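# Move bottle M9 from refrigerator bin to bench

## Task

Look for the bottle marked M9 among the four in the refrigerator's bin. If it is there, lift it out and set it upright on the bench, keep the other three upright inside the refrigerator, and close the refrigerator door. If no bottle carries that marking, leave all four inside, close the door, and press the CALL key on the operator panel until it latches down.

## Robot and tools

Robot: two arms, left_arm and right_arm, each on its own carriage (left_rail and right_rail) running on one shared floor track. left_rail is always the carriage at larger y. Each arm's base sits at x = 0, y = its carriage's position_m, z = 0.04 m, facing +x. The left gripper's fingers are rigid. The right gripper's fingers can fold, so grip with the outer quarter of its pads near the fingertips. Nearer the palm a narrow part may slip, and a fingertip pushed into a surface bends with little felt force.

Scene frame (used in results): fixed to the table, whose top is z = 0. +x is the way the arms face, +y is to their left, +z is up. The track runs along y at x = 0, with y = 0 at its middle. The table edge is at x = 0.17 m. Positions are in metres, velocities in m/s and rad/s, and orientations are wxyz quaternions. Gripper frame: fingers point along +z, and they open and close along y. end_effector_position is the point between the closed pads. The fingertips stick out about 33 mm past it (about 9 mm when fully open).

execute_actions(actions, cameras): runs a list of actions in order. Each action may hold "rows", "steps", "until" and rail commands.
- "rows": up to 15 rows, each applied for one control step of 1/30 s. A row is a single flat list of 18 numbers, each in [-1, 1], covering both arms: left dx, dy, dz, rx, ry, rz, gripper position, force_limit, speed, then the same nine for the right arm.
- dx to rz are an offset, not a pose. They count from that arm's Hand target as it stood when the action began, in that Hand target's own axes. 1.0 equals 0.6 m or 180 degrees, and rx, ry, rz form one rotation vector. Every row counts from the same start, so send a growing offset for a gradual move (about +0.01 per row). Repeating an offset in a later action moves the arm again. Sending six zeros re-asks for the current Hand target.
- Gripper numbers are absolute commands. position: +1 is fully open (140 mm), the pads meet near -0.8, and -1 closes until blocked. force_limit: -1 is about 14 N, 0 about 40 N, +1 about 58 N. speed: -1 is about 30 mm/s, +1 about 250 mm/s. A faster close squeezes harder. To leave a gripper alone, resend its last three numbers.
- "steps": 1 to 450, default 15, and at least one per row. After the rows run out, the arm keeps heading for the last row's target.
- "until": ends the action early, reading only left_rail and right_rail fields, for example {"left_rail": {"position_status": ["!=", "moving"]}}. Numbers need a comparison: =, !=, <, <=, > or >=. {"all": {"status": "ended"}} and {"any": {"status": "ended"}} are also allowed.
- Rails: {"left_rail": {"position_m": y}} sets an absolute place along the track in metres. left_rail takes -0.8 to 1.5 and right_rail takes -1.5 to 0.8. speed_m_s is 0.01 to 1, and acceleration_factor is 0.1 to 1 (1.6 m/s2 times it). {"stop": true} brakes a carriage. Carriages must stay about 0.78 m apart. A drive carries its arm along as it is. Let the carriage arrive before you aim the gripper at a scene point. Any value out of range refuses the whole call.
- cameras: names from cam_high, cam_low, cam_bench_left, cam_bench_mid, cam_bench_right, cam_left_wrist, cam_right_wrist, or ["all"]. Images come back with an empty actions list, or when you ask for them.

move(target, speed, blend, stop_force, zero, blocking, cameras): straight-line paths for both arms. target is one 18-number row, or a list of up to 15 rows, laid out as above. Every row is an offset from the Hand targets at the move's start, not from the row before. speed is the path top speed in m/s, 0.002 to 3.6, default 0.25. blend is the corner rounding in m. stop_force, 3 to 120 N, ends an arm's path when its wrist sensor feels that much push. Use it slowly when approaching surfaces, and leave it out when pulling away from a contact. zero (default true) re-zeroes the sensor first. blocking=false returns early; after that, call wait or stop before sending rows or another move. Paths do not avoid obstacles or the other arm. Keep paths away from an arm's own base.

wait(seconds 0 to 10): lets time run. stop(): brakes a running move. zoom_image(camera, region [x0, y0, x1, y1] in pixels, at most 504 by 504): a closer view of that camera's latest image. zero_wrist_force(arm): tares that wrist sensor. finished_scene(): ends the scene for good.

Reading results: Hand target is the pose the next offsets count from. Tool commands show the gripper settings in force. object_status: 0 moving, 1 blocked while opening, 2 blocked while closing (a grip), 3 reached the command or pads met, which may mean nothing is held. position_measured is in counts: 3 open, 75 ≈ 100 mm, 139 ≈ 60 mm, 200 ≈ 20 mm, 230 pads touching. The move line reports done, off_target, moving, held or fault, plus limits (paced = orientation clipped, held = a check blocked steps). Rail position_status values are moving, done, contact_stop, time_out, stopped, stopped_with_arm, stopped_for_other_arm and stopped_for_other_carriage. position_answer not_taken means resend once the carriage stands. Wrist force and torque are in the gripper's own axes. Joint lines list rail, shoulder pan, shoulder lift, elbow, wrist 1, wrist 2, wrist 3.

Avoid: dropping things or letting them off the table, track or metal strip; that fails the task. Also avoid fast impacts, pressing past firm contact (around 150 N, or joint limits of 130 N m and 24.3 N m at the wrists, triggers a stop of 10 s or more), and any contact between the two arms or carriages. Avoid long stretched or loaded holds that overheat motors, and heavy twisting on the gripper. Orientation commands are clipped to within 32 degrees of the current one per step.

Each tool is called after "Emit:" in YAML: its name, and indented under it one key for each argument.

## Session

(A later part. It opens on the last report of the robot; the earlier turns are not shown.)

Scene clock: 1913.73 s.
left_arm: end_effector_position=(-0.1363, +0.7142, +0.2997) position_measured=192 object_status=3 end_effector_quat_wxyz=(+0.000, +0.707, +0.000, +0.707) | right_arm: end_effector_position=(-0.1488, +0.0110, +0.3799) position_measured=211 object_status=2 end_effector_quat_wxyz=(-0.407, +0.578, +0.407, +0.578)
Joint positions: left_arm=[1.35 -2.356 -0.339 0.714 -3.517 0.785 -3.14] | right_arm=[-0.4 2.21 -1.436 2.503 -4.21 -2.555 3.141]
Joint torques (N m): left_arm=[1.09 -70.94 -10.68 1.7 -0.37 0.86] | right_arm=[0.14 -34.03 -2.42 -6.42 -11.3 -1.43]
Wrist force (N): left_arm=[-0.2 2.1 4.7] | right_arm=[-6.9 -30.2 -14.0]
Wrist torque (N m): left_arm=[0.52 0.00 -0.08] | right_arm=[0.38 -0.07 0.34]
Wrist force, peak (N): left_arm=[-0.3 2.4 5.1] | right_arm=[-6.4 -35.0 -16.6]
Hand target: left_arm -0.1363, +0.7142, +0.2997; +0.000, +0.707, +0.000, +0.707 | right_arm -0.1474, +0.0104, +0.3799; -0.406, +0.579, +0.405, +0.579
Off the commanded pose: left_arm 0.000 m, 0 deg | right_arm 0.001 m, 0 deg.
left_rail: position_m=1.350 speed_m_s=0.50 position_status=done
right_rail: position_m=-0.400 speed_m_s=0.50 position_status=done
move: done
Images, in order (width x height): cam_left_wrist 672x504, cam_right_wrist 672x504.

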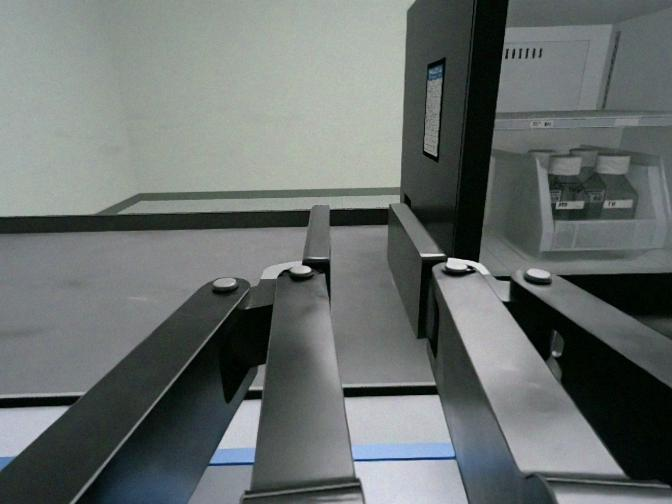

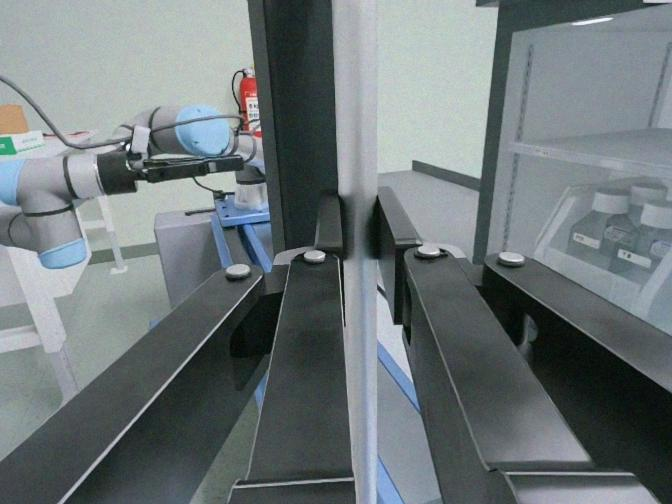

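Emit:
move:
  target: [0, 0, 0, 0, 0, 0, -0.5, 1, -1, 0, -0.004, 0, 0, 0, 0, -1, 1, -1]
  speed: 0.03
  cameras: []

Scene clock: 1924.87 s.
left_arm: end_effector_position=(-0.1363, +0.7142, +0.2997) position_measured=192 object_status=3 end_effector_quat_wxyz=(+0.000, +0.707, +0.000, +0.707) | right_arm: end_effector_position=(-0.1496, +0.0112, +0.3799) position_measured=211 object_status=2 end_effector_quat_wxyz=(-0.406, +0.579, +0.405, +0.579)
Joint positions: left_arm=[1.35 -2.356 -0.339 0.714 -3.517 0.785 -3.14] | right_arm=[-0.4 2.215 -1.431 2.497 -4.208 -2.565 3.141]
Joint torques (N m): left_arm=[0.82 -70.64 -10.39 1.62 -0.14 0.85] | right_arm=[5.61 -16.31 -25.03 -2.26 -6.1 1.87]
Wrist force (N): left_arm=[-0.4 2.3 4.6] | right_arm=[-10.0 -14.0 -6.8]
Wrist torque (N m): left_arm=[0.56 0.03 -0.08] | right_arm=[0.00 -0.10 0.31]
Wrist force, peak (N): left_arm=[-0.2 2.5 5.0] | right_arm=[-7.7 -34.4 -16.5]
Hand target: left_arm -0.1363, +0.7142, +0.2997; +0.000, +0.707, +0.000, +0.707 | right_arm -0.1497, +0.0112, +0.3799; -0.406, +0.579, +0.405, +0.579
Off the commanded pose: left_arm 0.000 m, 0 deg | right_arm 0.000 m, 0 deg.
left_rail: position_m=1.350 speed_m_s=0.50 position_status=done
right_rail: position_m=-0.400 speed_m_s=0.50 position_status=done
move: done
No camera images: "cameras" was empty.

Emit:
move:
  target: [0, -0.2433, 0.2767, 0, 0, 0, 0.2, 1, 0, 0, 0, 0, 0, 0, 0, -1, 1, -1]
  speed: 0.25
  cameras: []

Emit:
execute_actions:
  actions:
    - {"left_rail": {"position_m": 0.9, "speed_m_s": 0.4}, "steps": 200, "until": {"left_rail": {"position_status": ["!=", "moving"]}}}
  cameras: ["cam_left_wrist"]

Scene clock: 1988.83 s.
left_arm: end_effector_position=(+0.0298, +0.8601, +0.2998) position_measured=104 object_status=3 end_effector_quat_wxyz=(+0.000, +0.707, +0.000, +0.707) | right_arm: end_effector_position=(-0.1497, +0.0113, +0.3799) position_measured=211 object_status=2 end_effector_quat_wxyz=(-0.406, +0.579, +0.405, +0.579)
Joint positions: left_arm=[1.35 -2.33 -0.787 1.67 -4.026 0.759 -3.14] | right_arm=[-0.4 2.215 -1.431 2.497 -4.208 -2.565 3.141]
Joint torques (N m): left_arm=[-8.55 -57.24 -3.76 -0.03 -1.6 -1.25] | right_arm=[7.87 -17.58 -24.08 -2.77 -1.69 -1.98]
Wrist force (N): left_arm=[-0.1 2.3 4.9] | right_arm=[-10.8 -10.9 -5.8]
Wrist torque (N m): left_arm=[0.55 0.00 0.01] | right_arm=[-0.06 -0.14 0.31]
Wrist force, peak (N): left_arm=[0.0 0.9 6.4] | right_arm=[-10.1 -13.3 -6.7]
Hand target: left_arm +0.0298, +0.8601, +0.2998; +0.000, +0.707, +0.000, +0.707 | right_arm -0.1497, +0.0113, +0.3799; -0.406, +0.579, +0.405, +0.579
Off the commanded pose: left_arm 0.000 m, 0 deg | right_arm 0.000 m, 0 deg.
left_rail: position_m=1.350 speed_m_s=0.50 position_status=done
right_rail: position_m=-0.400 speed_m_s=0.50 position_status=done
move: done
No camera images: "cameras" was empty.

Scene clock: 1990.57 s.
left_arm: end_effector_position=(+0.0298, +0.4102, +0.2999) position_measured=104 object_status=3 end_effector_quat_wxyz=(+0.000, +0.707, +0.000, +0.707) | right_arm: end_effector_position=(-0.1497, +0.0113, +0.3799) position_measured=211 object_status=2 end_effector_quat_wxyz=(-0.406, +0.579, +0.405, +0.579)
Joint positions: left_arm=[0.9 -2.33 -0.787 1.671 -4.026 0.759 -3.14] | right_arm=[-0.4 2.215 -1.431 2.497 -4.208 -2.565 3.141]
Joint torques (N m): left_arm=[-0.5 -36.68 -17.5 1.96 1.66 -1.01] | right_arm=[8.39 -17.5 -25.04 -3.03 -2.03 -2.07]
Wrist force (N): left_arm=[-0.3 2.2 4.8] | right_arm=[-11.1 -10.9 -5.8]
Wrist torque (N m): left_arm=[0.52 0.06 0.00] | right_arm=[-0.06 -0.08 0.31]
Wrist force, peak (N): left_arm=[-0.2 4.7 4.7] | right_arm=[-11.1 -11.2 -5.6]
Hand target: left_arm +0.0298, +0.4102, +0.2998; +0.000, +0.707, +0.000, +0.707 | right_arm -0.1497, +0.0113, +0.3799; -0.406, +0.579, +0.405, +0.579
Tool commands: left_gripper/position=+0.2 left_gripper/force_limit=+1.0 left_gripper/speed=+0.0 right_gripper/position=-1.0 right_gripper/force_limit=+1.0 right_gripper/speed=-1.0
Off the commanded pose: left_arm 0.000 m, 0 deg | right_arm 0.000 m, 0 deg.
left_rail: position_m=0.900 speed_m_s=0.40 position_status=done
right_rail: position_m=-0.400 speed_m_s=0.50 position_status=done
Images, in order (width x height): cam_left_wrist 672x504.

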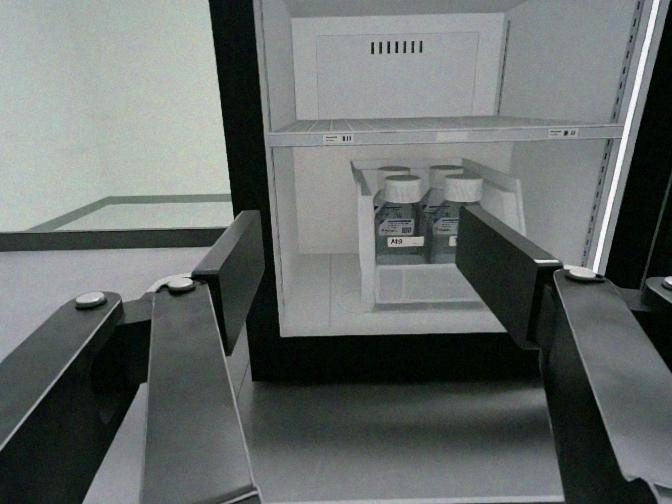

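Emit:
zoom_image:
  camera: "cam_left_wrist"
  region: [330, 110, 560, 330]

Scaled by 2.191 from the camera's 672x504 image, which has a finer 960x720 frame.

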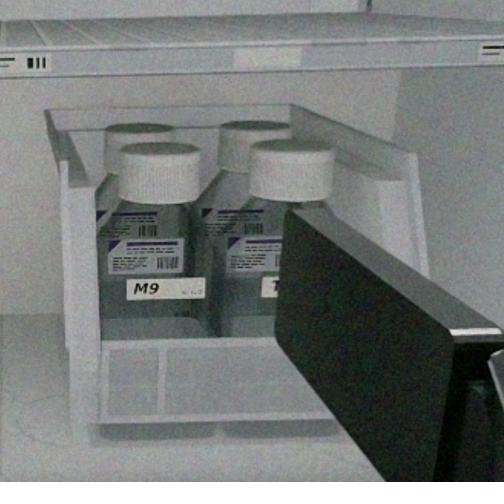

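Emit:
execute_actions:
  actions: []
  cameras: ["cam_right_wrist", "cam_left_wrist"]

Emit:
zoom_image:
  camera: "cam_right_wrist"
  region: [470, 60, 672, 340]

Emit:
zoom_image:
  camera: "cam_left_wrist"
  region: [230, 80, 400, 390]

Scene clock: 2227.80 s.
left_arm: end_effector_position=(+0.0298, +0.4101, +0.2998) position_measured=104 object_status=3 end_effector_quat_wxyz=(+0.000, +0.707, +0.000, +0.707) | right_arm: end_effector_position=(-0.1497, +0.0113, +0.3799) position_measured=211 object_status=2 end_effector_quat_wxyz=(-0.406, +0.579, +0.405, +0.579)
Joint positions: left_arm=[0.9 -2.33 -0.787 1.671 -4.026 0.759 -3.14] | right_arm=[-0.4 2.215 -1.431 2.497 -4.208 -2.565 3.141]
Joint velocities: within noise
Joint torques (N m): left_arm=[-7.54 -31.17 -19.11 0.42 1.54 0.39] | right_arm=[6.75 -17.4 -23.99 -3.49 -4.26 -1.78]
Wrist force (N): left_arm=[-0.1 2.3 4.6] | right_arm=[-10.7 -10.9 -5.7]
Wrist torque (N m): left_arm=[0.54 0.01 0.00] | right_arm=[-0.06 -0.16 0.31]
Wrist force, peak (N): left_arm=[-0.2 2.3 5.2] | right_arm=[-11.1 -11.3 -5.7]
Hand target: left_arm +0.0298, +0.4101, +0.2998; +0.000, +0.707, +0.000, +0.707 | right_arm -0.1497, +0.0113, +0.3799; -0.406, +0.579, +0.405, +0.579
Tool commands: left_gripper/position=+0.2 left_gripper/force_limit=+1.0 left_gripper/speed=+0.0 right_gripper/position=-1.0 right_gripper/force_limit=+1.0 right_gripper/speed=-1.0
Off the commanded pose: left_arm 0.000 m, 0 deg | right_arm 0.000 m, 0 deg.
left_rail: position_m=0.900 speed_m_s=0.40 position_status=done
right_rail: position_m=-0.400 speed_m_s=0.50 position_status=done
Images, in order (width x height): cam_left_wrist 672x504, cam_right_wrist 672x504.

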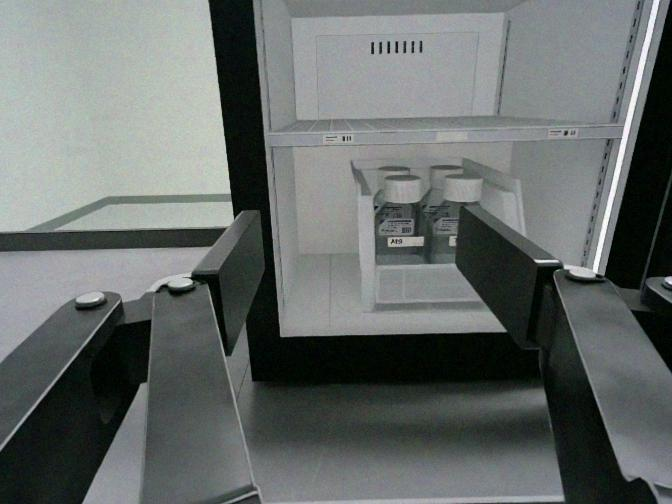

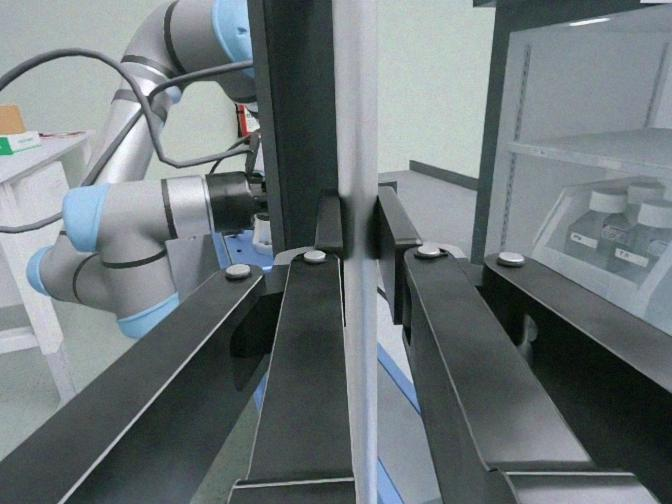

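Scaled by 1.800 from the camera's 672x504 image, which has a finer 960x720 frame.

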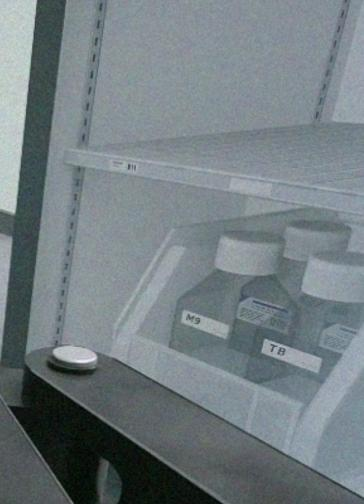

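Scaled by 1.626 from the camera's 672x504 image, which has a finer 960x720 frame.

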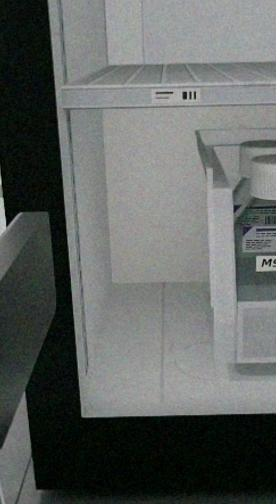

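Emit:
move:
  target: [0.1833, 0, 0, 0, 0, 0, 0.2, 1, 0, 0, 0, 0, 0, 0, 0, -1, 1, -1]
  speed: 0.2
  cameras: ["cam_left_wrist"]

Emit:
zoom_image:
  camera: "cam_left_wrist"
  region: [230, 130, 480, 370]

Emit:
zoom_image:
  camera: "cam_left_wrist"
  region: [340, 220, 500, 370]

Scene clock: 2280.53 s.
left_arm: end_effector_position=(+0.0298, +0.4100, +0.4098) position_measured=104 object_status=3 end_effector_quat_wxyz=(+0.000, +0.707, -0.001, +0.707) | right_arm: end_effector_position=(-0.1497, +0.0113, +0.3799) position_measured=211 object_status=2 end_effector_quat_wxyz=(-0.406, +0.579, +0.405, +0.579)
Joint positions: left_arm=[0.9 -2.33 -0.969 1.635 -3.809 0.759 -3.14] | right_arm=[-0.4 2.215 -1.431 2.497 -4.208 -2.565 3.141]
Joint torques (N m): left_arm=[6.97 -52.66 -24.29 3.71 -1.37 -1.19] | right_arm=[7.49 -16.19 -23.01 -4.12 -5.31 -1.89]
Wrist force (N): left_arm=[-0.2 2.3 5.0] | right_arm=[-10.7 -10.8 -5.4]
Wrist torque (N m): left_arm=[0.55 0.02 0.00] | right_arm=[-0.05 -0.15 0.32]
Wrist force, peak (N): left_arm=[-1.7 2.3 4.9] | right_arm=[-11.1 -11.3 -5.7]
Hand target: left_arm +0.0298, +0.4100, +0.4098; +0.000, +0.707, +0.000, +0.707 | right_arm -0.1497, +0.0113, +0.3799; -0.406, +0.579, +0.405, +0.579
Off the commanded pose: left_arm 0.000 m, 0 deg | right_arm 0.000 m, 0 deg.
left_rail: position_m=0.900 speed_m_s=0.40 position_status=done
right_rail: position_m=-0.400 speed_m_s=0.50 position_status=done
move: done
Images, in order (width x height): cam_left_wrist 672x504.

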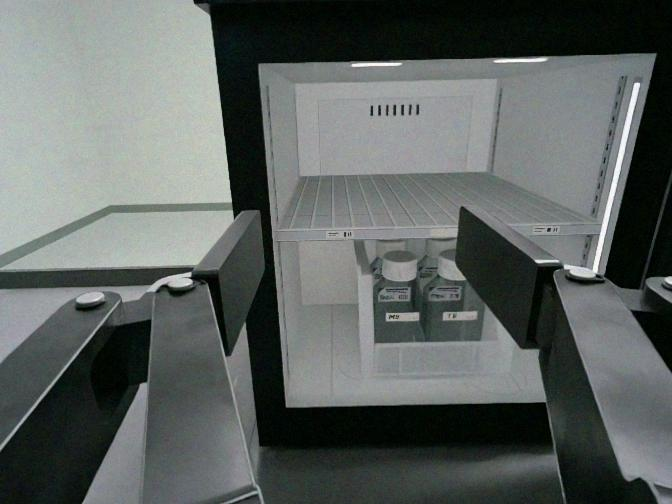

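Scaled by 2.016 from the camera's 672x504 image, which has a finer 960x720 frame.

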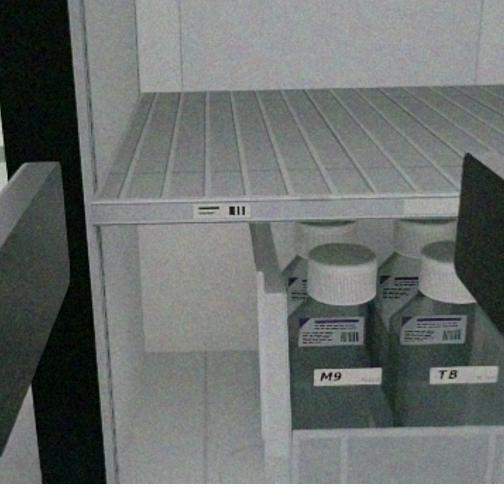

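Scaled by 3.150 from the camera's 672x504 image, which has a finer 960x720 frame.

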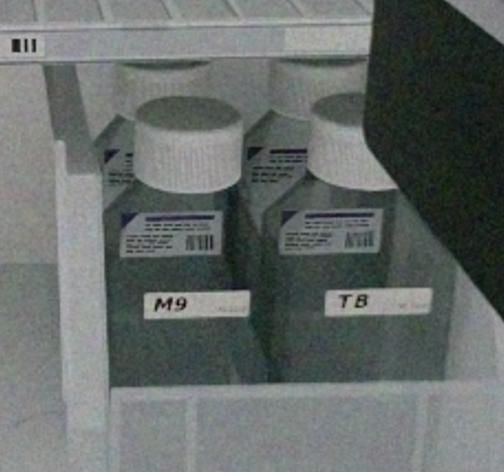

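Emit:
move:
  target: [-0.2767, 0.1283, 0.4167, 0, 0, 0, 0.0, 1, 0, 0, 0, 0, 0, 0, 0, -1, 1, -1]
  speed: 0.2
  cameras: ["cam_left_wrist"]

Emit:
zoom_image:
  camera: "cam_left_wrist"
  region: [220, 130, 500, 350]

Scene clock: 2464.37 s.
left_arm: end_effector_position=(+0.2797, +0.3332, +0.2437) position_measured=129 object_status=3 end_effector_quat_wxyz=(+0.000, +0.707, +0.000, +0.707) | right_arm: end_effector_position=(-0.1497, +0.0113, +0.3799) position_measured=211 object_status=2 end_effector_quat_wxyz=(-0.406, +0.579, +0.405, +0.579)
Joint positions: left_arm=[0.9 -1.863 -0.676 1.651 -4.117 0.292 -3.14] | right_arm=[-0.4 2.215 -1.431 2.497 -4.208 -2.565 3.141]
Joint torques (N m): left_arm=[7.01 -33.78 -20.05 -0.67 -1.73 1.7] | right_arm=[7.18 -17.75 -22.75 -5.09 -5.17 -1.84]
Wrist force (N): left_arm=[-0.4 2.1 4.5] | right_arm=[-10.7 -10.7 -5.7]
Wrist torque (N m): left_arm=[0.51 0.06 -0.17] | right_arm=[-0.03 -0.18 0.32]
Wrist force, peak (N): left_arm=[-1.2 2.5 5.9] | right_arm=[-11.0 -11.4 -5.8]
Hand target: left_arm +0.2798, +0.3331, +0.2437; +0.000, +0.707, +0.000, +0.707 | right_arm -0.1497, +0.0113, +0.3799; -0.406, +0.579, +0.405, +0.579
Off the commanded pose: left_arm 0.000 m, 0 deg | right_arm 0.000 m, 0 deg.
left_rail: position_m=0.900 speed_m_s=0.40 position_status=done
right_rail: position_m=-0.400 speed_m_s=0.50 position_status=done
move: done
Images, in order (width x height): cam_left_wrist 672x504.

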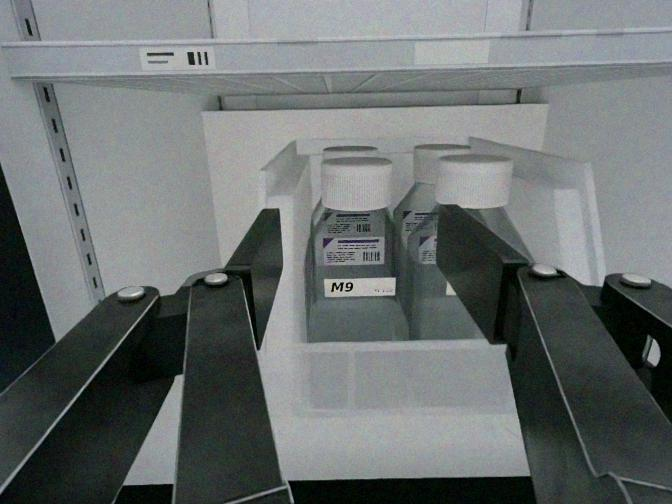

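Scaled by 1.800 from the camera's 672x504 image, which has a finer 960x720 frame.

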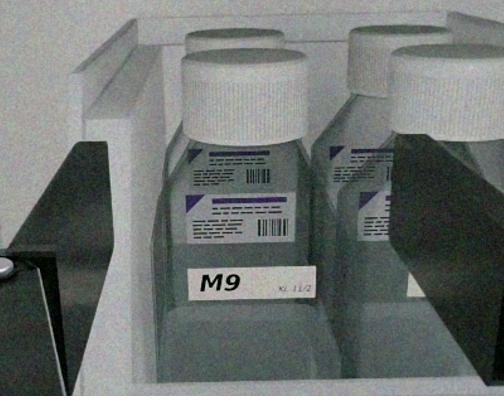

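Emit:
move:
  target: [-0.005, 0.0073, 0.1838, 0, 0, 0, 0.0, 1, 0, 0, 0, 0, 0, 0, 0, -1, 1, -1]
  speed: 0.12
  cameras: ["cam_left_wrist"]

Emit:
zoom_image:
  camera: "cam_left_wrist"
  region: [220, 110, 500, 330]

Scene clock: 2520.87 s.
left_arm: end_effector_position=(+0.3900, +0.3287, +0.2406) position_measured=129 object_status=3 end_effector_quat_wxyz=(+0.000, +0.707, +0.000, +0.707) | right_arm: end_effector_position=(-0.1497, +0.0113, +0.3799) position_measured=211 object_status=2 end_effector_quat_wxyz=(-0.406, +0.579, +0.405, +0.579)
Joint positions: left_arm=[0.9 -1.667 -0.658 1.618 -4.104 0.096 -3.139] | right_arm=[-0.4 2.215 -1.431 2.497 -4.208 -2.565 3.141]
Joint torques (N m): left_arm=[7.81 -34.6 -20.64 1.8 -1.73 1.71] | right_arm=[2.47 -27.48 -21.22 -2.36 -1.52 -2.03]
Wrist force (N): left_arm=[-0.8 2.4 4.8] | right_arm=[-11.9 -11.8 -5.8]
Wrist torque (N m): left_arm=[0.58 0.14 -0.16] | right_arm=[-0.05 -0.17 0.31]
Wrist force, peak (N): left_arm=[8.7 3.7 -38.9] | right_arm=[-12.0 -13.3 -6.8]
Hand target: left_arm +0.3901, +0.3286, +0.2406; +0.000, +0.707, +0.000, +0.707 | right_arm -0.1497, +0.0113, +0.3799; -0.406, +0.579, +0.405, +0.579
Off the commanded pose: left_arm 0.000 m, 0 deg | right_arm 0.000 m, 0 deg.
left_rail: position_m=0.900 speed_m_s=0.40 position_status=done
right_rail: position_m=-0.400 speed_m_s=0.50 position_status=done
move: done
Images, in order (width x height): cam_left_wrist 672x504.

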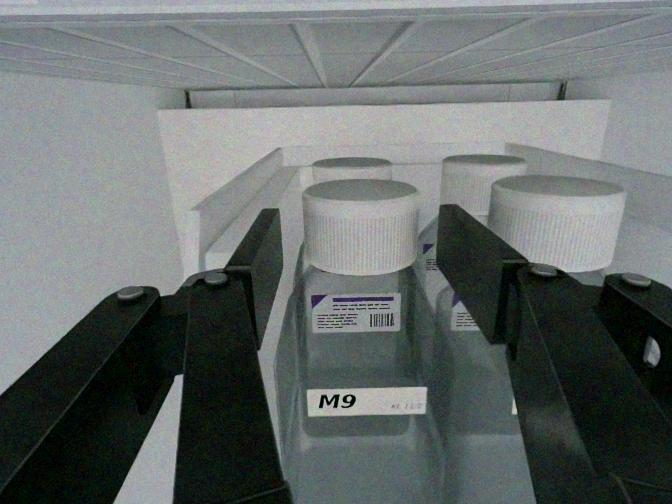

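Scaled by 1.800 from the camera's 672x504 image, which has a finer 960x720 frame.

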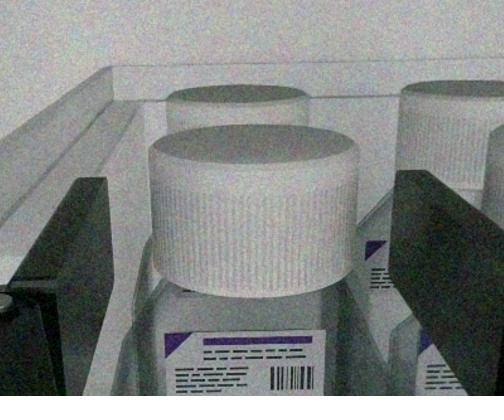

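Emit:
move:
  target: [0, 0.0033, 0, 0, 0, 0, -0.08, 1, -0.5, 0, 0, 0, 0, 0, 0, -1, 1, -1]
  speed: 0.05
  cameras: []

Emit:
move:
  target: [0, 0, 0.0767, 0, 0, 0, -0.08, 1, -0.5, 0, 0, 0, 0, 0, 0, -1, 1, -1]
  speed: 0.03
  stop_force: 8
  cameras: ["cam_left_wrist"]

Scene clock: 2590.23 s.
left_arm: end_effector_position=(+0.3901, +0.3268, +0.2406) position_measured=139 object_status=3 end_effector_quat_wxyz=(+0.000, +0.707, -0.001, +0.707) | right_arm: end_effector_position=(-0.1497, +0.0113, +0.3799) position_measured=211 object_status=2 end_effector_quat_wxyz=(-0.406, +0.579, +0.405, +0.579)
Joint positions: left_arm=[0.9 -1.666 -0.655 1.611 -4.1 0.095 -3.138] | right_arm=[-0.4 2.215 -1.431 2.497 -4.208 -2.565 3.141]
Joint torques (N m): left_arm=[7.59 -33.73 -19.92 1.62 -1.62 1.18] | right_arm=[-13.72 -33.11 -21.75 -2.48 -1.61 -1.74]
Wrist force (N): left_arm=[-0.8 2.6 4.8] | right_arm=[-11.5 -11.4 -6.0]
Wrist torque (N m): left_arm=[0.63 0.13 -0.16] | right_arm=[-0.04 -0.24 0.32]
Wrist force, peak (N): left_arm=[-0.8 2.4 5.1] | right_arm=[-12.1 -11.9 -6.3]
Hand target: left_arm +0.3901, +0.3267, +0.2406; +0.000, +0.707, +0.000, +0.707 | right_arm -0.1497, +0.0113, +0.3799; -0.406, +0.579, +0.405, +0.579
Off the commanded pose: left_arm 0.000 m, 0 deg | right_arm 0.000 m, 0 deg.
left_rail: position_m=0.900 speed_m_s=0.40 position_status=done
right_rail: position_m=-0.400 speed_m_s=0.50 position_status=done
move: done
No camera images: "cameras" was empty.

Scene clock: 2592.27 s.
left_arm: end_effector_position=(+0.4140, +0.3267, +0.2406) position_measured=139 object_status=3 end_effector_quat_wxyz=(+0.000, +0.707, +0.000, +0.707) | right_arm: end_effector_position=(-0.1497, +0.0113, +0.3799) position_measured=211 object_status=2 end_effector_quat_wxyz=(-0.406, +0.579, +0.405, +0.579)
Joint positions: left_arm=[0.9 -1.624 -0.65 1.598 -4.093 0.053 -3.137] | right_arm=[-0.4 2.215 -1.431 2.497 -4.208 -2.565 3.141]
Joint torques (N m): left_arm=[-3.89 -58.85 -2.29 -1.03 2.48 -0.79] | right_arm=[-10.62 -32.53 -22.15 -2.9 -1.4 -1.91]
Wrist force (N): left_arm=[3.1 5.9 0.2] | right_arm=[-10.6 -11.3 -5.9]
Wrist torque (N m): left_arm=[0.87 -0.04 0.00] | right_arm=[-0.02 -0.17 0.31]
Wrist force, peak (N): left_arm=[7.9 8.1 -12.3] | right_arm=[-12.3 -11.7 -6.1]
Hand target: left_arm +0.4140, +0.3267, +0.2406; +0.000, +0.707, -0.001, +0.707 (not the last commanded pose) | right_arm -0.1497, +0.0113, +0.3799; -0.406, +0.579, +0.405, +0.579
Off the commanded pose: left_arm 0.022 m, 0 deg | right_arm 0.000 m, 0 deg.
left_rail: position_m=0.900 speed_m_s=0.40 position_status=done
right_rail: position_m=-0.400 speed_m_s=0.50 position_status=done
move: contact (left_arm)
Images, in order (width x height): cam_left_wrist 672x504.

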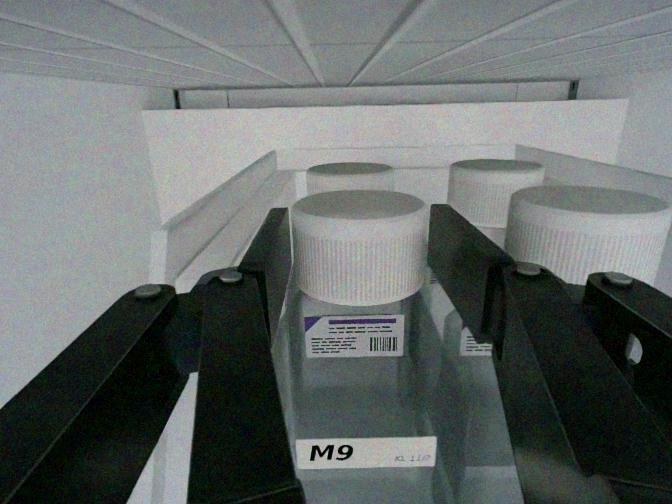

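Emit:
zoom_image:
  camera: "cam_left_wrist"
  region: [220, 130, 500, 350]

Scaled by 1.800 from the camera's 672x504 image, which has a finer 960x720 frame.

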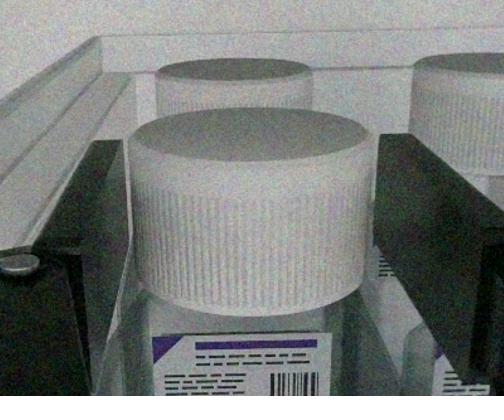

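Emit:
move:
  target:
    - [0.0067, 0, -0.0025, 0, 0, 0, -0.08, 1, -0.5, 0, 0, 0, 0, 0, 0, -1, 1, -1]
    - [0.0067, 0, -0.0025, 0, 0, 0, -1, -0.05, -1, 0, 0, 0, 0, 0, 0, -1, 1, -1]
  speed: 0.03
  cameras: ["cam_left_wrist"]

Emit:
zoom_image:
  camera: "cam_left_wrist"
  region: [220, 130, 500, 350]

Scene clock: 2655.87 s.
left_arm: end_effector_position=(+0.4125, +0.3267, +0.2447) position_measured=159 object_status=0 end_effector_quat_wxyz=(+0.000, +0.707, -0.001, +0.707) | right_arm: end_effector_position=(-0.1497, +0.0113, +0.3799) position_measured=211 object_status=2 end_effector_quat_wxyz=(-0.406, +0.579, +0.405, +0.579)
Joint positions: left_arm=[0.9 -1.627 -0.658 1.6 -4.087 0.056 -3.137] | right_arm=[-0.4 2.215 -1.431 2.497 -4.208 -2.565 3.141]
Joint torques (N m): left_arm=[-7.01 -60.97 -4.18 1.85 0.67 -1.24] | right_arm=[6.47 -32.58 -20.67 -4.11 -1.35 -1.09]
Wrist force (N): left_arm=[-3.7 2.5 4.9] | right_arm=[-10.1 -11.6 -6.0]
Wrist torque (N m): left_arm=[0.59 0.07 -0.04] | right_arm=[-0.06 -0.15 0.31]
Wrist force, peak (N): left_arm=[-4.1 2.8 5.1] | right_arm=[-10.8 -11.9 -6.2]
Hand target: left_arm +0.4125, +0.3267, +0.2447; +0.000, +0.707, -0.001, +0.707 | right_arm -0.1497, +0.0113, +0.3799; -0.406, +0.579, +0.405, +0.579
Off the commanded pose: left_arm 0.000 m, 0 deg | right_arm 0.000 m, 0 deg.
left_rail: position_m=0.900 speed_m_s=0.40 position_status=done
right_rail: position_m=-0.400 speed_m_s=0.50 position_status=done
move: done
Images, in order (width x height): cam_left_wrist 672x504.

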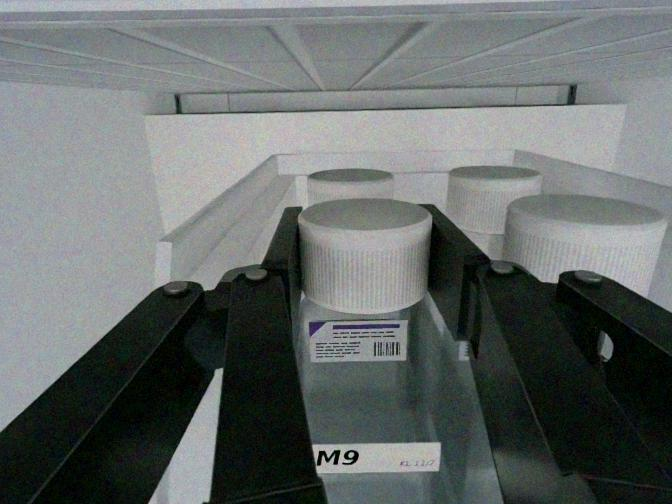

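Scaled by 1.800 from the camera's 672x504 image, which has a finer 960x720 frame.

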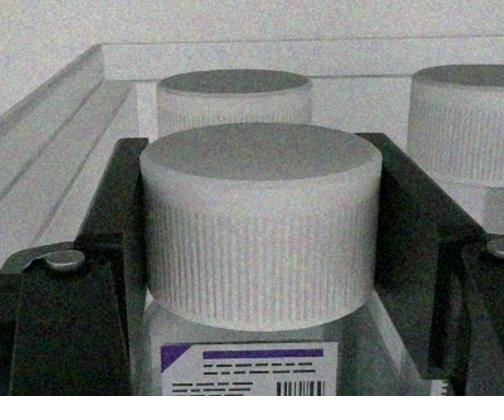

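Emit:
wait:
  seconds: 0.3
  cameras: []

Scene clock: 2666.57 s.
left_arm: end_effector_position=(+0.4125, +0.3267, +0.2447) position_measured=159 object_status=2 end_effector_quat_wxyz=(+0.000, +0.707, -0.001, +0.707) | right_arm: end_effector_position=(-0.1497, +0.0113, +0.3799) position_measured=211 object_status=2 end_effector_quat_wxyz=(-0.406, +0.579, +0.405, +0.579)
Joint positions: left_arm=[0.9 -1.627 -0.658 1.6 -4.087 0.056 -3.137] | right_arm=[-0.4 2.215 -1.431 2.497 -4.208 -2.565 3.141]
Joint torques (N m): left_arm=[5.22 -61.08 -4.59 1.73 -1.1 -1.27] | right_arm=[2.87 -30.22 -22.16 -5.35 -1.66 -0.52]
Wrist force (N): left_arm=[-3.7 2.4 5.1] | right_arm=[-10.1 -11.8 -6.0]
Wrist torque (N m): left_arm=[0.58 0.09 -0.04] | right_arm=[-0.10 -0.15 0.31]
Wrist force, peak (N): left_arm=[-4.1 2.5 5.0] | right_arm=[-10.2 -12.1 -6.2]
Hand target: left_arm +0.4125, +0.3267, +0.2447; +0.000, +0.707, -0.001, +0.707 | right_arm -0.1497, +0.0113, +0.3799; -0.406, +0.579, +0.405, +0.579
Tool commands: left_gripper/position=-1.0 left_gripper/force_limit=-0.05 left_gripper/speed=-1.0 right_gripper/position=-1.0 right_gripper/force_limit=+1.0 right_gripper/speed=-1.0
Off the commanded pose: left_arm 0.000 m, 0 deg | right_arm 0.000 m, 0 deg.
left_rail: position_m=0.900 speed_m_s=0.40 position_status=done
right_rail: position_m=-0.400 speed_m_s=0.50 position_status=done
wait: 0.30 s; at rest from the start
No camera images: "cameras" was empty.

Emit:
move:
  target: [0.02, 0, 0, 0, 0, 0, -1, -0.05, -1, 0, 0, 0, 0, 0, 0, -1, 1, -1]
  speed: 0.03
  cameras: ["cam_left_wrist"]

Scene clock: 2775.77 s.
left_arm: end_effector_position=(+0.4125, +0.3267, +0.2567) position_measured=159 object_status=2 end_effector_quat_wxyz=(+0.000, +0.707, -0.001, +0.707) | right_arm: end_effector_position=(-0.1497, +0.0113, +0.3799) position_measured=211 object_status=2 end_effector_quat_wxyz=(-0.406, +0.579, +0.405, +0.579)
Joint positions: left_arm=[0.9 -1.627 -0.68 1.603 -4.07 0.056 -3.135] | right_arm=[-0.4 2.215 -1.431 2.497 -4.208 -2.565 3.141]
Joint torques (N m): left_arm=[5.89 -62.12 -6.21 1.92 -1.08 -1.2] | right_arm=[-1.43 -30 -21.05 -5.68 -1.7 0.27]
Wrist force (N): left_arm=[-4.3 2.2 5.1] | right_arm=[-10.2 -11.6 -6.2]
Wrist torque (N m): left_arm=[0.55 0.09 0.01] | right_arm=[-0.05 -0.11 0.31]
Wrist force, peak (N): left_arm=[-4.5 2.5 5.2] | right_arm=[-10.5 -11.9 -6.1]
Hand target: left_arm +0.4125, +0.3267, +0.2567; +0.000, +0.707, -0.001, +0.707 | right_arm -0.1497, +0.0113, +0.3799; -0.406, +0.579, +0.405, +0.579
Off the commanded pose: left_arm 0.000 m, 0 deg | right_arm 0.000 m, 0 deg.
left_rail: position_m=0.900 speed_m_s=0.40 position_status=done
right_rail: position_m=-0.400 speed_m_s=0.50 position_status=done
move: done
Images, in order (width x height): cam_left_wrist 672x504.

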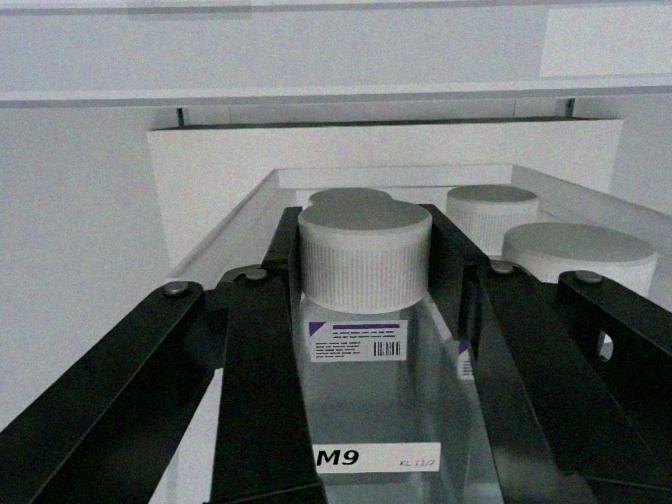

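Emit:
move:
  target: [0.003, 0, -0.0833, 0, 0, 0, -1, -0.05, -1, 0, 0, 0, 0, 0, 0, -1, 1, -1]
  speed: 0.04
  stop_force: 20
  cameras: ["cam_left_wrist"]

Scene clock: 2789.63 s.
left_arm: end_effector_position=(+0.3625, +0.3267, +0.2585) position_measured=159 object_status=2 end_effector_quat_wxyz=(+0.000, +0.707, -0.001, +0.707) | right_arm: end_effector_position=(-0.1497, +0.0113, +0.3799) position_measured=211 object_status=2 end_effector_quat_wxyz=(-0.406, +0.579, +0.405, +0.579)
Joint positions: left_arm=[0.9 -1.715 -0.694 1.628 -4.077 0.144 -3.139] | right_arm=[-0.4 2.215 -1.431 2.497 -4.208 -2.565 3.141]
Joint torques (N m): left_arm=[-8.63 -60.2 -4.48 -0.83 1.67 -1.25] | right_arm=[-6.12 -27.78 -19.91 -5.41 -1.93 0.82]
Wrist force (N): left_arm=[-3.4 2.4 5.6] | right_arm=[-10.5 -11.7 -6.0]
Wrist torque (N m): left_arm=[0.55 0.14 -0.03] | right_arm=[-0.09 -0.10 0.32]
Wrist force, peak (N): left_arm=[-4.5 2.4 5.5] | right_arm=[-10.7 -11.7 -6.3]
Hand target: left_arm +0.3625, +0.3267, +0.2585; +0.000, +0.707, -0.001, +0.707 | right_arm -0.1497, +0.0113, +0.3799; -0.406, +0.579, +0.405, +0.579
Off the commanded pose: left_arm 0.000 m, 0 deg | right_arm 0.000 m, 0 deg.
left_rail: position_m=0.900 speed_m_s=0.40 position_status=done
right_rail: position_m=-0.400 speed_m_s=0.50 position_status=done
move: done
Images, in order (width x height): cam_left_wrist 672x504.

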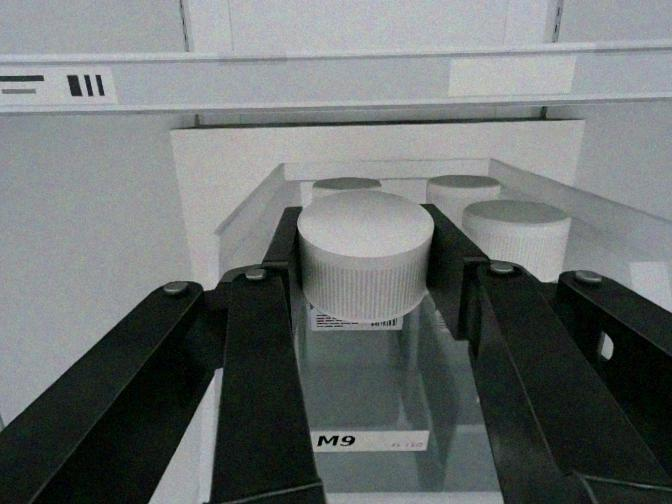

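Emit:
move:
  target: [0.0028, 0, -0.075, 0, 0, 0, -1, -0.05, -1, 0, 0, 0, 0, 0, 0, -1, 1, -1]
  speed: 0.04
  stop_force: 20
  cameras: ["cam_left_wrist"]

Scene clock: 2798.50 s.
left_arm: end_effector_position=(+0.3175, +0.3268, +0.2602) position_measured=159 object_status=2 end_effector_quat_wxyz=(+0.000, +0.707, -0.001, +0.707) | right_arm: end_effector_position=(-0.1497, +0.0113, +0.3799) position_measured=211 object_status=2 end_effector_quat_wxyz=(-0.406, +0.579, +0.405, +0.579)
Joint positions: left_arm=[0.9 -1.794 -0.7 1.636 -4.079 0.223 -3.14] | right_arm=[-0.4 2.215 -1.431 2.497 -4.208 -2.565 3.141]
Joint torques (N m): left_arm=[-9.32 -60.15 -4.06 2.49 1.6 -1.3] | right_arm=[-10.08 -26.04 -20.04 -5.43 -1.88 1.32]
Wrist force (N): left_arm=[-3.5 2.3 7.8] | right_arm=[-10.4 -11.7 -6.3]
Wrist torque (N m): left_arm=[0.55 0.19 -0.01] | right_arm=[-0.07 -0.14 0.31]
Wrist force, peak (N): left_arm=[-3.4 2.5 8.1] | right_arm=[-10.5 -11.9 -6.4]
Hand target: left_arm +0.3175, +0.3268, +0.2602; +0.000, +0.707, -0.001, +0.707 | right_arm -0.1497, +0.0113, +0.3799; -0.406, +0.579, +0.405, +0.579
Off the commanded pose: left_arm 0.000 m, 0 deg | right_arm 0.000 m, 0 deg.
left_rail: position_m=0.900 speed_m_s=0.40 position_status=done
right_rail: position_m=-0.400 speed_m_s=0.50 position_status=done
move: done
Images, in order (width x height): cam_left_wrist 672x504.

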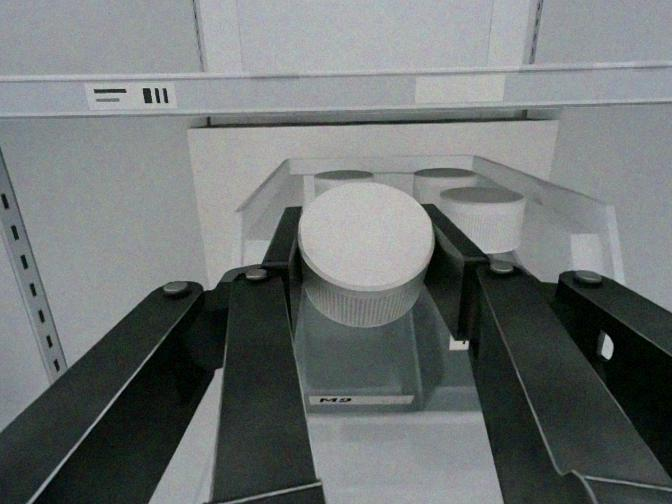

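Emit:
move:
  target: [0.065, 0, -0.0375, 0, 0, 0, -1, -0.05, -1, 0, 0, 0, 0, 0, 0, -1, 1, -1]
  speed: 0.04
  stop_force: 20
  cameras: ["cam_left_wrist"]

Scene clock: 2810.60 s.
left_arm: end_effector_position=(+0.2950, +0.3267, +0.2992) position_measured=159 object_status=2 end_effector_quat_wxyz=(+0.000, +0.707, -0.001, +0.707) | right_arm: end_effector_position=(-0.1497, +0.0113, +0.3799) position_measured=211 object_status=2 end_effector_quat_wxyz=(-0.406, +0.579, +0.405, +0.579)
Joint positions: left_arm=[0.9 -1.834 -0.772 1.641 -4.011 0.262 -3.14] | right_arm=[-0.4 2.215 -1.431 2.497 -4.208 -2.565 3.141]
Joint torques (N m): left_arm=[-8.11 -59.5 -5 2.6 1.63 -1.25] | right_arm=[-13.27 -24.2 -19.42 -5.5 -2.45 1.77]
Wrist force (N): left_arm=[-4.1 2.4 5.7] | right_arm=[-10.2 -11.2 -5.8]
Wrist torque (N m): left_arm=[0.57 0.07 0.00] | right_arm=[-0.03 -0.17 0.32]
Wrist force, peak (N): left_arm=[-3.4 2.6 8.1] | right_arm=[-10.6 -12.0 -6.2]
Hand target: left_arm +0.2950, +0.3267, +0.2992; +0.000, +0.707, -0.001, +0.707 | right_arm -0.1497, +0.0113, +0.3799; -0.406, +0.579, +0.405, +0.579
Off the commanded pose: left_arm 0.000 m, 0 deg | right_arm 0.000 m, 0 deg.
left_rail: position_m=0.900 speed_m_s=0.40 position_status=done
right_rail: position_m=-0.400 speed_m_s=0.50 position_status=done
move: done
Images, in order (width x height): cam_left_wrist 672x504.

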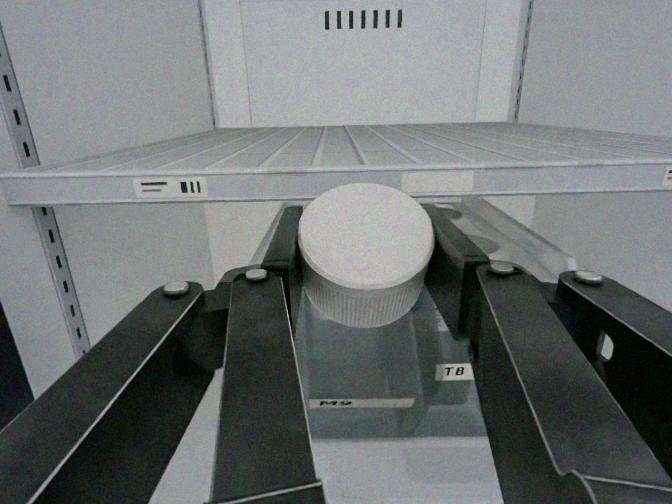

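Emit:
move:
  target:
    - [0.0625, 0, -0.0358, 0, 0, 0, -1, -0.05, -1, 0, 0, 0, 0, 0, 0, -1, 1, -1]
    - [0.075, 0, -0.2, 0, 0, 0, -1, -0.05, -1, 0, 0, 0, 0, 0, 0, -1, 1, -1]
  speed: 0.06
  blend: [0.004, 0]
  stop_force: 20
  cameras: ["cam_left_wrist"]

Scene clock: 2822.43 s.
left_arm: end_effector_position=(+0.1750, +0.3267, +0.3442) position_measured=159 object_status=2 end_effector_quat_wxyz=(+0.000, +0.707, -0.001, +0.707) | right_arm: end_effector_position=(-0.1497, +0.0113, +0.3799) position_measured=211 object_status=2 end_effector_quat_wxyz=(-0.406, +0.579, +0.405, +0.579)
Joint positions: left_arm=[0.9 -2.032 -0.823 1.581 -3.9 0.461 -3.14] | right_arm=[-0.4 2.215 -1.431 2.497 -4.208 -2.565 3.141]
Joint torques (N m): left_arm=[-7.57 -33.75 -23.71 3.3 1.61 -1.36] | right_arm=[-13.85 -22.97 -18.92 -5.34 -2.51 1.99]
Wrist force (N): left_arm=[-4.3 2.5 4.9] | right_arm=[-10.4 -11.3 -6.1]
Wrist torque (N m): left_arm=[0.60 0.10 0.01] | right_arm=[-0.10 -0.13 0.32]
Wrist force, peak (N): left_arm=[-4.5 2.2 6.3] | right_arm=[-10.6 -11.8 -6.2]
Hand target: left_arm +0.1750, +0.3267, +0.3442; +0.000, +0.707, -0.001, +0.707 | right_arm -0.1497, +0.0113, +0.3799; -0.406, +0.579, +0.405, +0.579
Off the commanded pose: left_arm 0.000 m, 0 deg | right_arm 0.000 m, 0 deg.
left_rail: position_m=0.900 speed_m_s=0.40 position_status=done
right_rail: position_m=-0.400 speed_m_s=0.50 position_status=done
move: done
Images, in order (width x height): cam_left_wrist 672x504.

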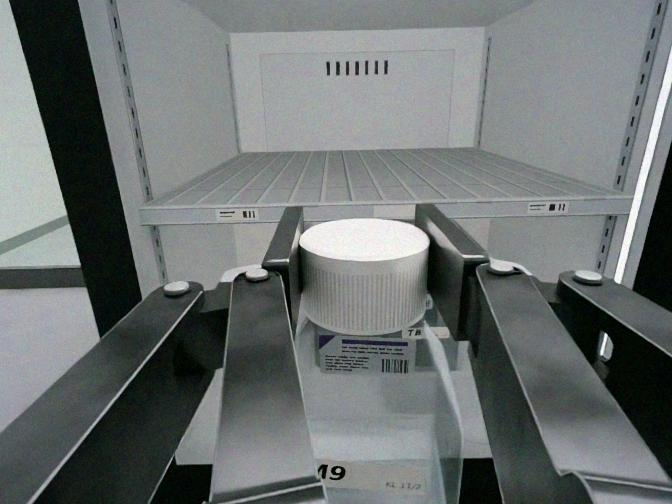

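Emit:
execute_actions:
  actions:
    - {"left_rail": {"position_m": 1.4, "speed_m_s": 0.25, "acceleration_factor": 0.2}, "steps": 240, "until": {"left_rail": {"position_status": ["!=", "moving"]}}}
  cameras: ["cam_left_wrist", "cam_bench_left"]

Scene clock: 2840.63 s.
left_arm: end_effector_position=(+0.1750, +0.8267, +0.3442) position_measured=159 object_status=2 end_effector_quat_wxyz=(+0.000, +0.707, -0.001, +0.707) | right_arm: end_effector_position=(-0.1497, +0.0113, +0.3799) position_measured=211 object_status=2 end_effector_quat_wxyz=(-0.406, +0.579, +0.405, +0.579)
Joint positions: left_arm=[1.4 -2.032 -0.823 1.581 -3.9 0.461 -3.14] | right_arm=[-0.4 2.215 -1.431 2.497 -4.208 -2.565 3.141]
Joint torques (N m): left_arm=[-6.68 -55.15 -12.85 0.39 -0.19 -0.74] | right_arm=[-13.7 -20.85 -18.83 -5.12 -2.83 1.96]
Wrist force (N): left_arm=[-4.3 2.3 5.0] | right_arm=[-10.3 -11.3 -6.0]
Wrist torque (N m): left_arm=[0.56 0.12 0.01] | right_arm=[-0.10 -0.15 0.31]
Wrist force, peak (N): left_arm=[-4.6 3.8 5.1] | right_arm=[-10.5 -11.7 -6.0]
Hand target: left_arm +0.1750, +0.8267, +0.3442; +0.000, +0.707, -0.001, +0.707 | right_arm -0.1497, +0.0113, +0.3799; -0.406, +0.579, +0.405, +0.579
Tool commands: left_gripper/position=-1.0 left_gripper/force_limit=-0.05 left_gripper/speed=-1.0 right_gripper/position=-1.0 right_gripper/force_limit=+1.0 right_gripper/speed=-1.0
Off the commanded pose: left_arm 0.000 m, 0 deg | right_arm 0.000 m, 0 deg.
left_rail: position_m=1.400 speed_m_s=0.25 position_status=done
right_rail: position_m=-0.400 speed_m_s=0.50 position_status=done
Images, in order (width x height): cam_bench_left 672x504, cam_left_wrist 672x504.

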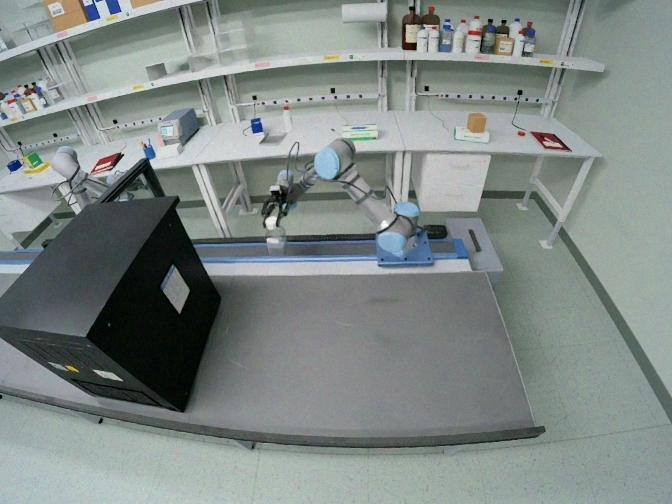

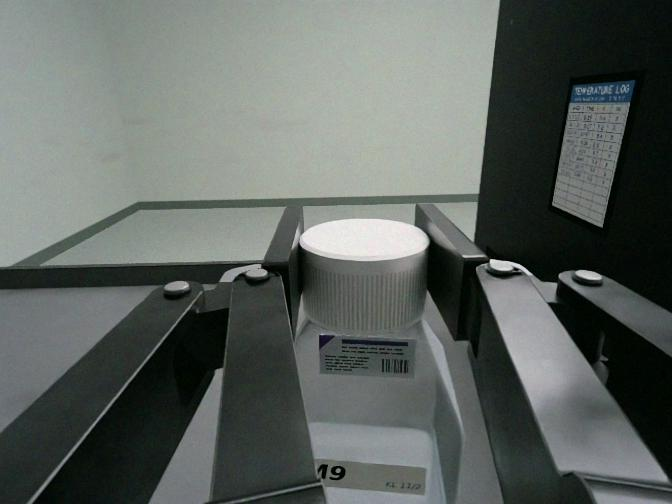

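Emit:
move:
  target:
    - [0, 0, 0.0583, 0, 0, 0, -1, -0.05, -1, 0, -0.0591, 0.1814, -0.0367, 0, 0, -1, 1, -1]
    - [0, 0, 0.1583, 0, 0, 0, -1, -0.05, -1, 0, -0.0737, 0.3721, -0.0739, 0, 0, -1, 1, -1]
    - [0, 0, 0.2583, 0, 0, 0, -1, -0.05, -1, 0, -0.0383, 0.5595, -0.1109, 0, 0, -1, 1, -1]
    - [-0.05, 0, 0.3417, 0, 0, 0, -1, -0.05, -1, 0, 0.0439, 0.7307, -0.148, 0, 0, -1, 1, -1]
    - [-0.117, 0, 0.375, 0, 0, 0, -1, -0.05, -1, 0, 0.1221, 0.8303, -0.1728, 0, 0, -1, 1, -1]
    - [-0.184, 0, 0.375, 0, 0, 0, -1, -0.05, -1, 0, 0.2161, 0.9144, -0.1975, 0, 0, -1, 1, -1]
    - [-0.2237, 0, 0.375, 0, 0, 0, -1, -0.05, -1, 0, 0.279, 0.9566, -0.2122, 0, 0, -1, 1, -1]
  speed: 0.1
  blend: [0.012, 0.012, 0.012, 0.012, 0.01, 0.008, 0]
  cameras: ["cam_left_wrist", "cam_right_wrist"]

Scene clock: 2892.77 s.
left_arm: end_effector_position=(+0.4000, +0.8268, +0.2099) position_measured=159 object_status=2 end_effector_quat_wxyz=(+0.000, +0.707, -0.001, +0.707) | right_arm: end_effector_position=(+0.2041, +0.4932, +0.3801) position_measured=211 object_status=2 end_effector_quat_wxyz=(-0.194, +0.680, +0.193, +0.680)
Joint positions: left_arm=[1.4 -1.649 -0.593 1.593 -4.141 0.078 -3.141] | right_arm=[-0.4 1.47 -0.57 0.966 -3.538 -2.486 3.142]
Joint torques (N m): left_arm=[4.86 -37.12 -20.46 -1.71 -0.26 1.84] | right_arm=[-1 -54.33 -36.2 1.48 4.14 -0.46]
Wrist force (N): left_arm=[-4.3 2.4 5.1] | right_arm=[-0.1 15.4 -8.7]
Wrist torque (N m): left_arm=[0.57 0.11 -0.14] | right_arm=[-1.27 -0.19 0.29]
Wrist force, peak (N): left_arm=[-5.1 2.6 5.1] | right_arm=[-4.4 -36.7 -19.0]
Hand target: left_arm +0.4000, +0.8268, +0.2099; +0.000, +0.707, -0.001, +0.707 | right_arm +0.2041, +0.4932, +0.3801; -0.194, +0.680, +0.193, +0.680
Off the commanded pose: left_arm 0.000 m, 0 deg | right_arm 0.000 m, 0 deg.
left_rail: position_m=1.400 speed_m_s=0.25 position_status=done
right_rail: position_m=-0.400 speed_m_s=0.50 position_status=done
move: done
Images, in order (width x height): cam_left_wrist 672x504, cam_right_wrist 672x504.

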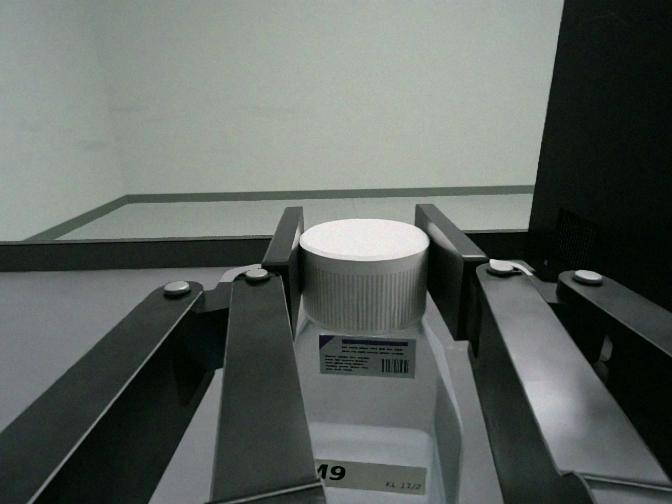

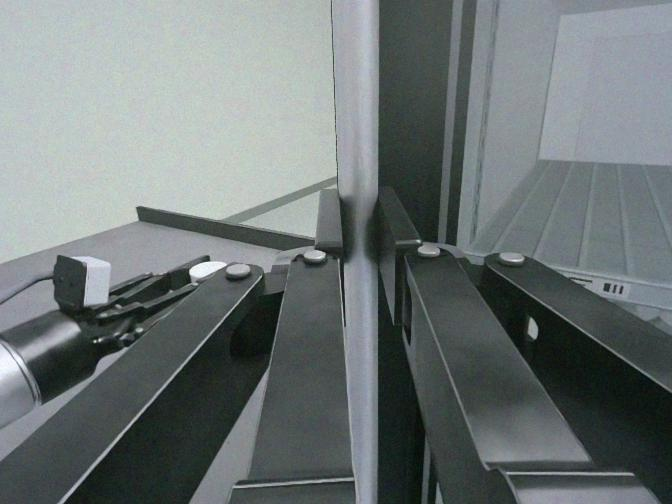

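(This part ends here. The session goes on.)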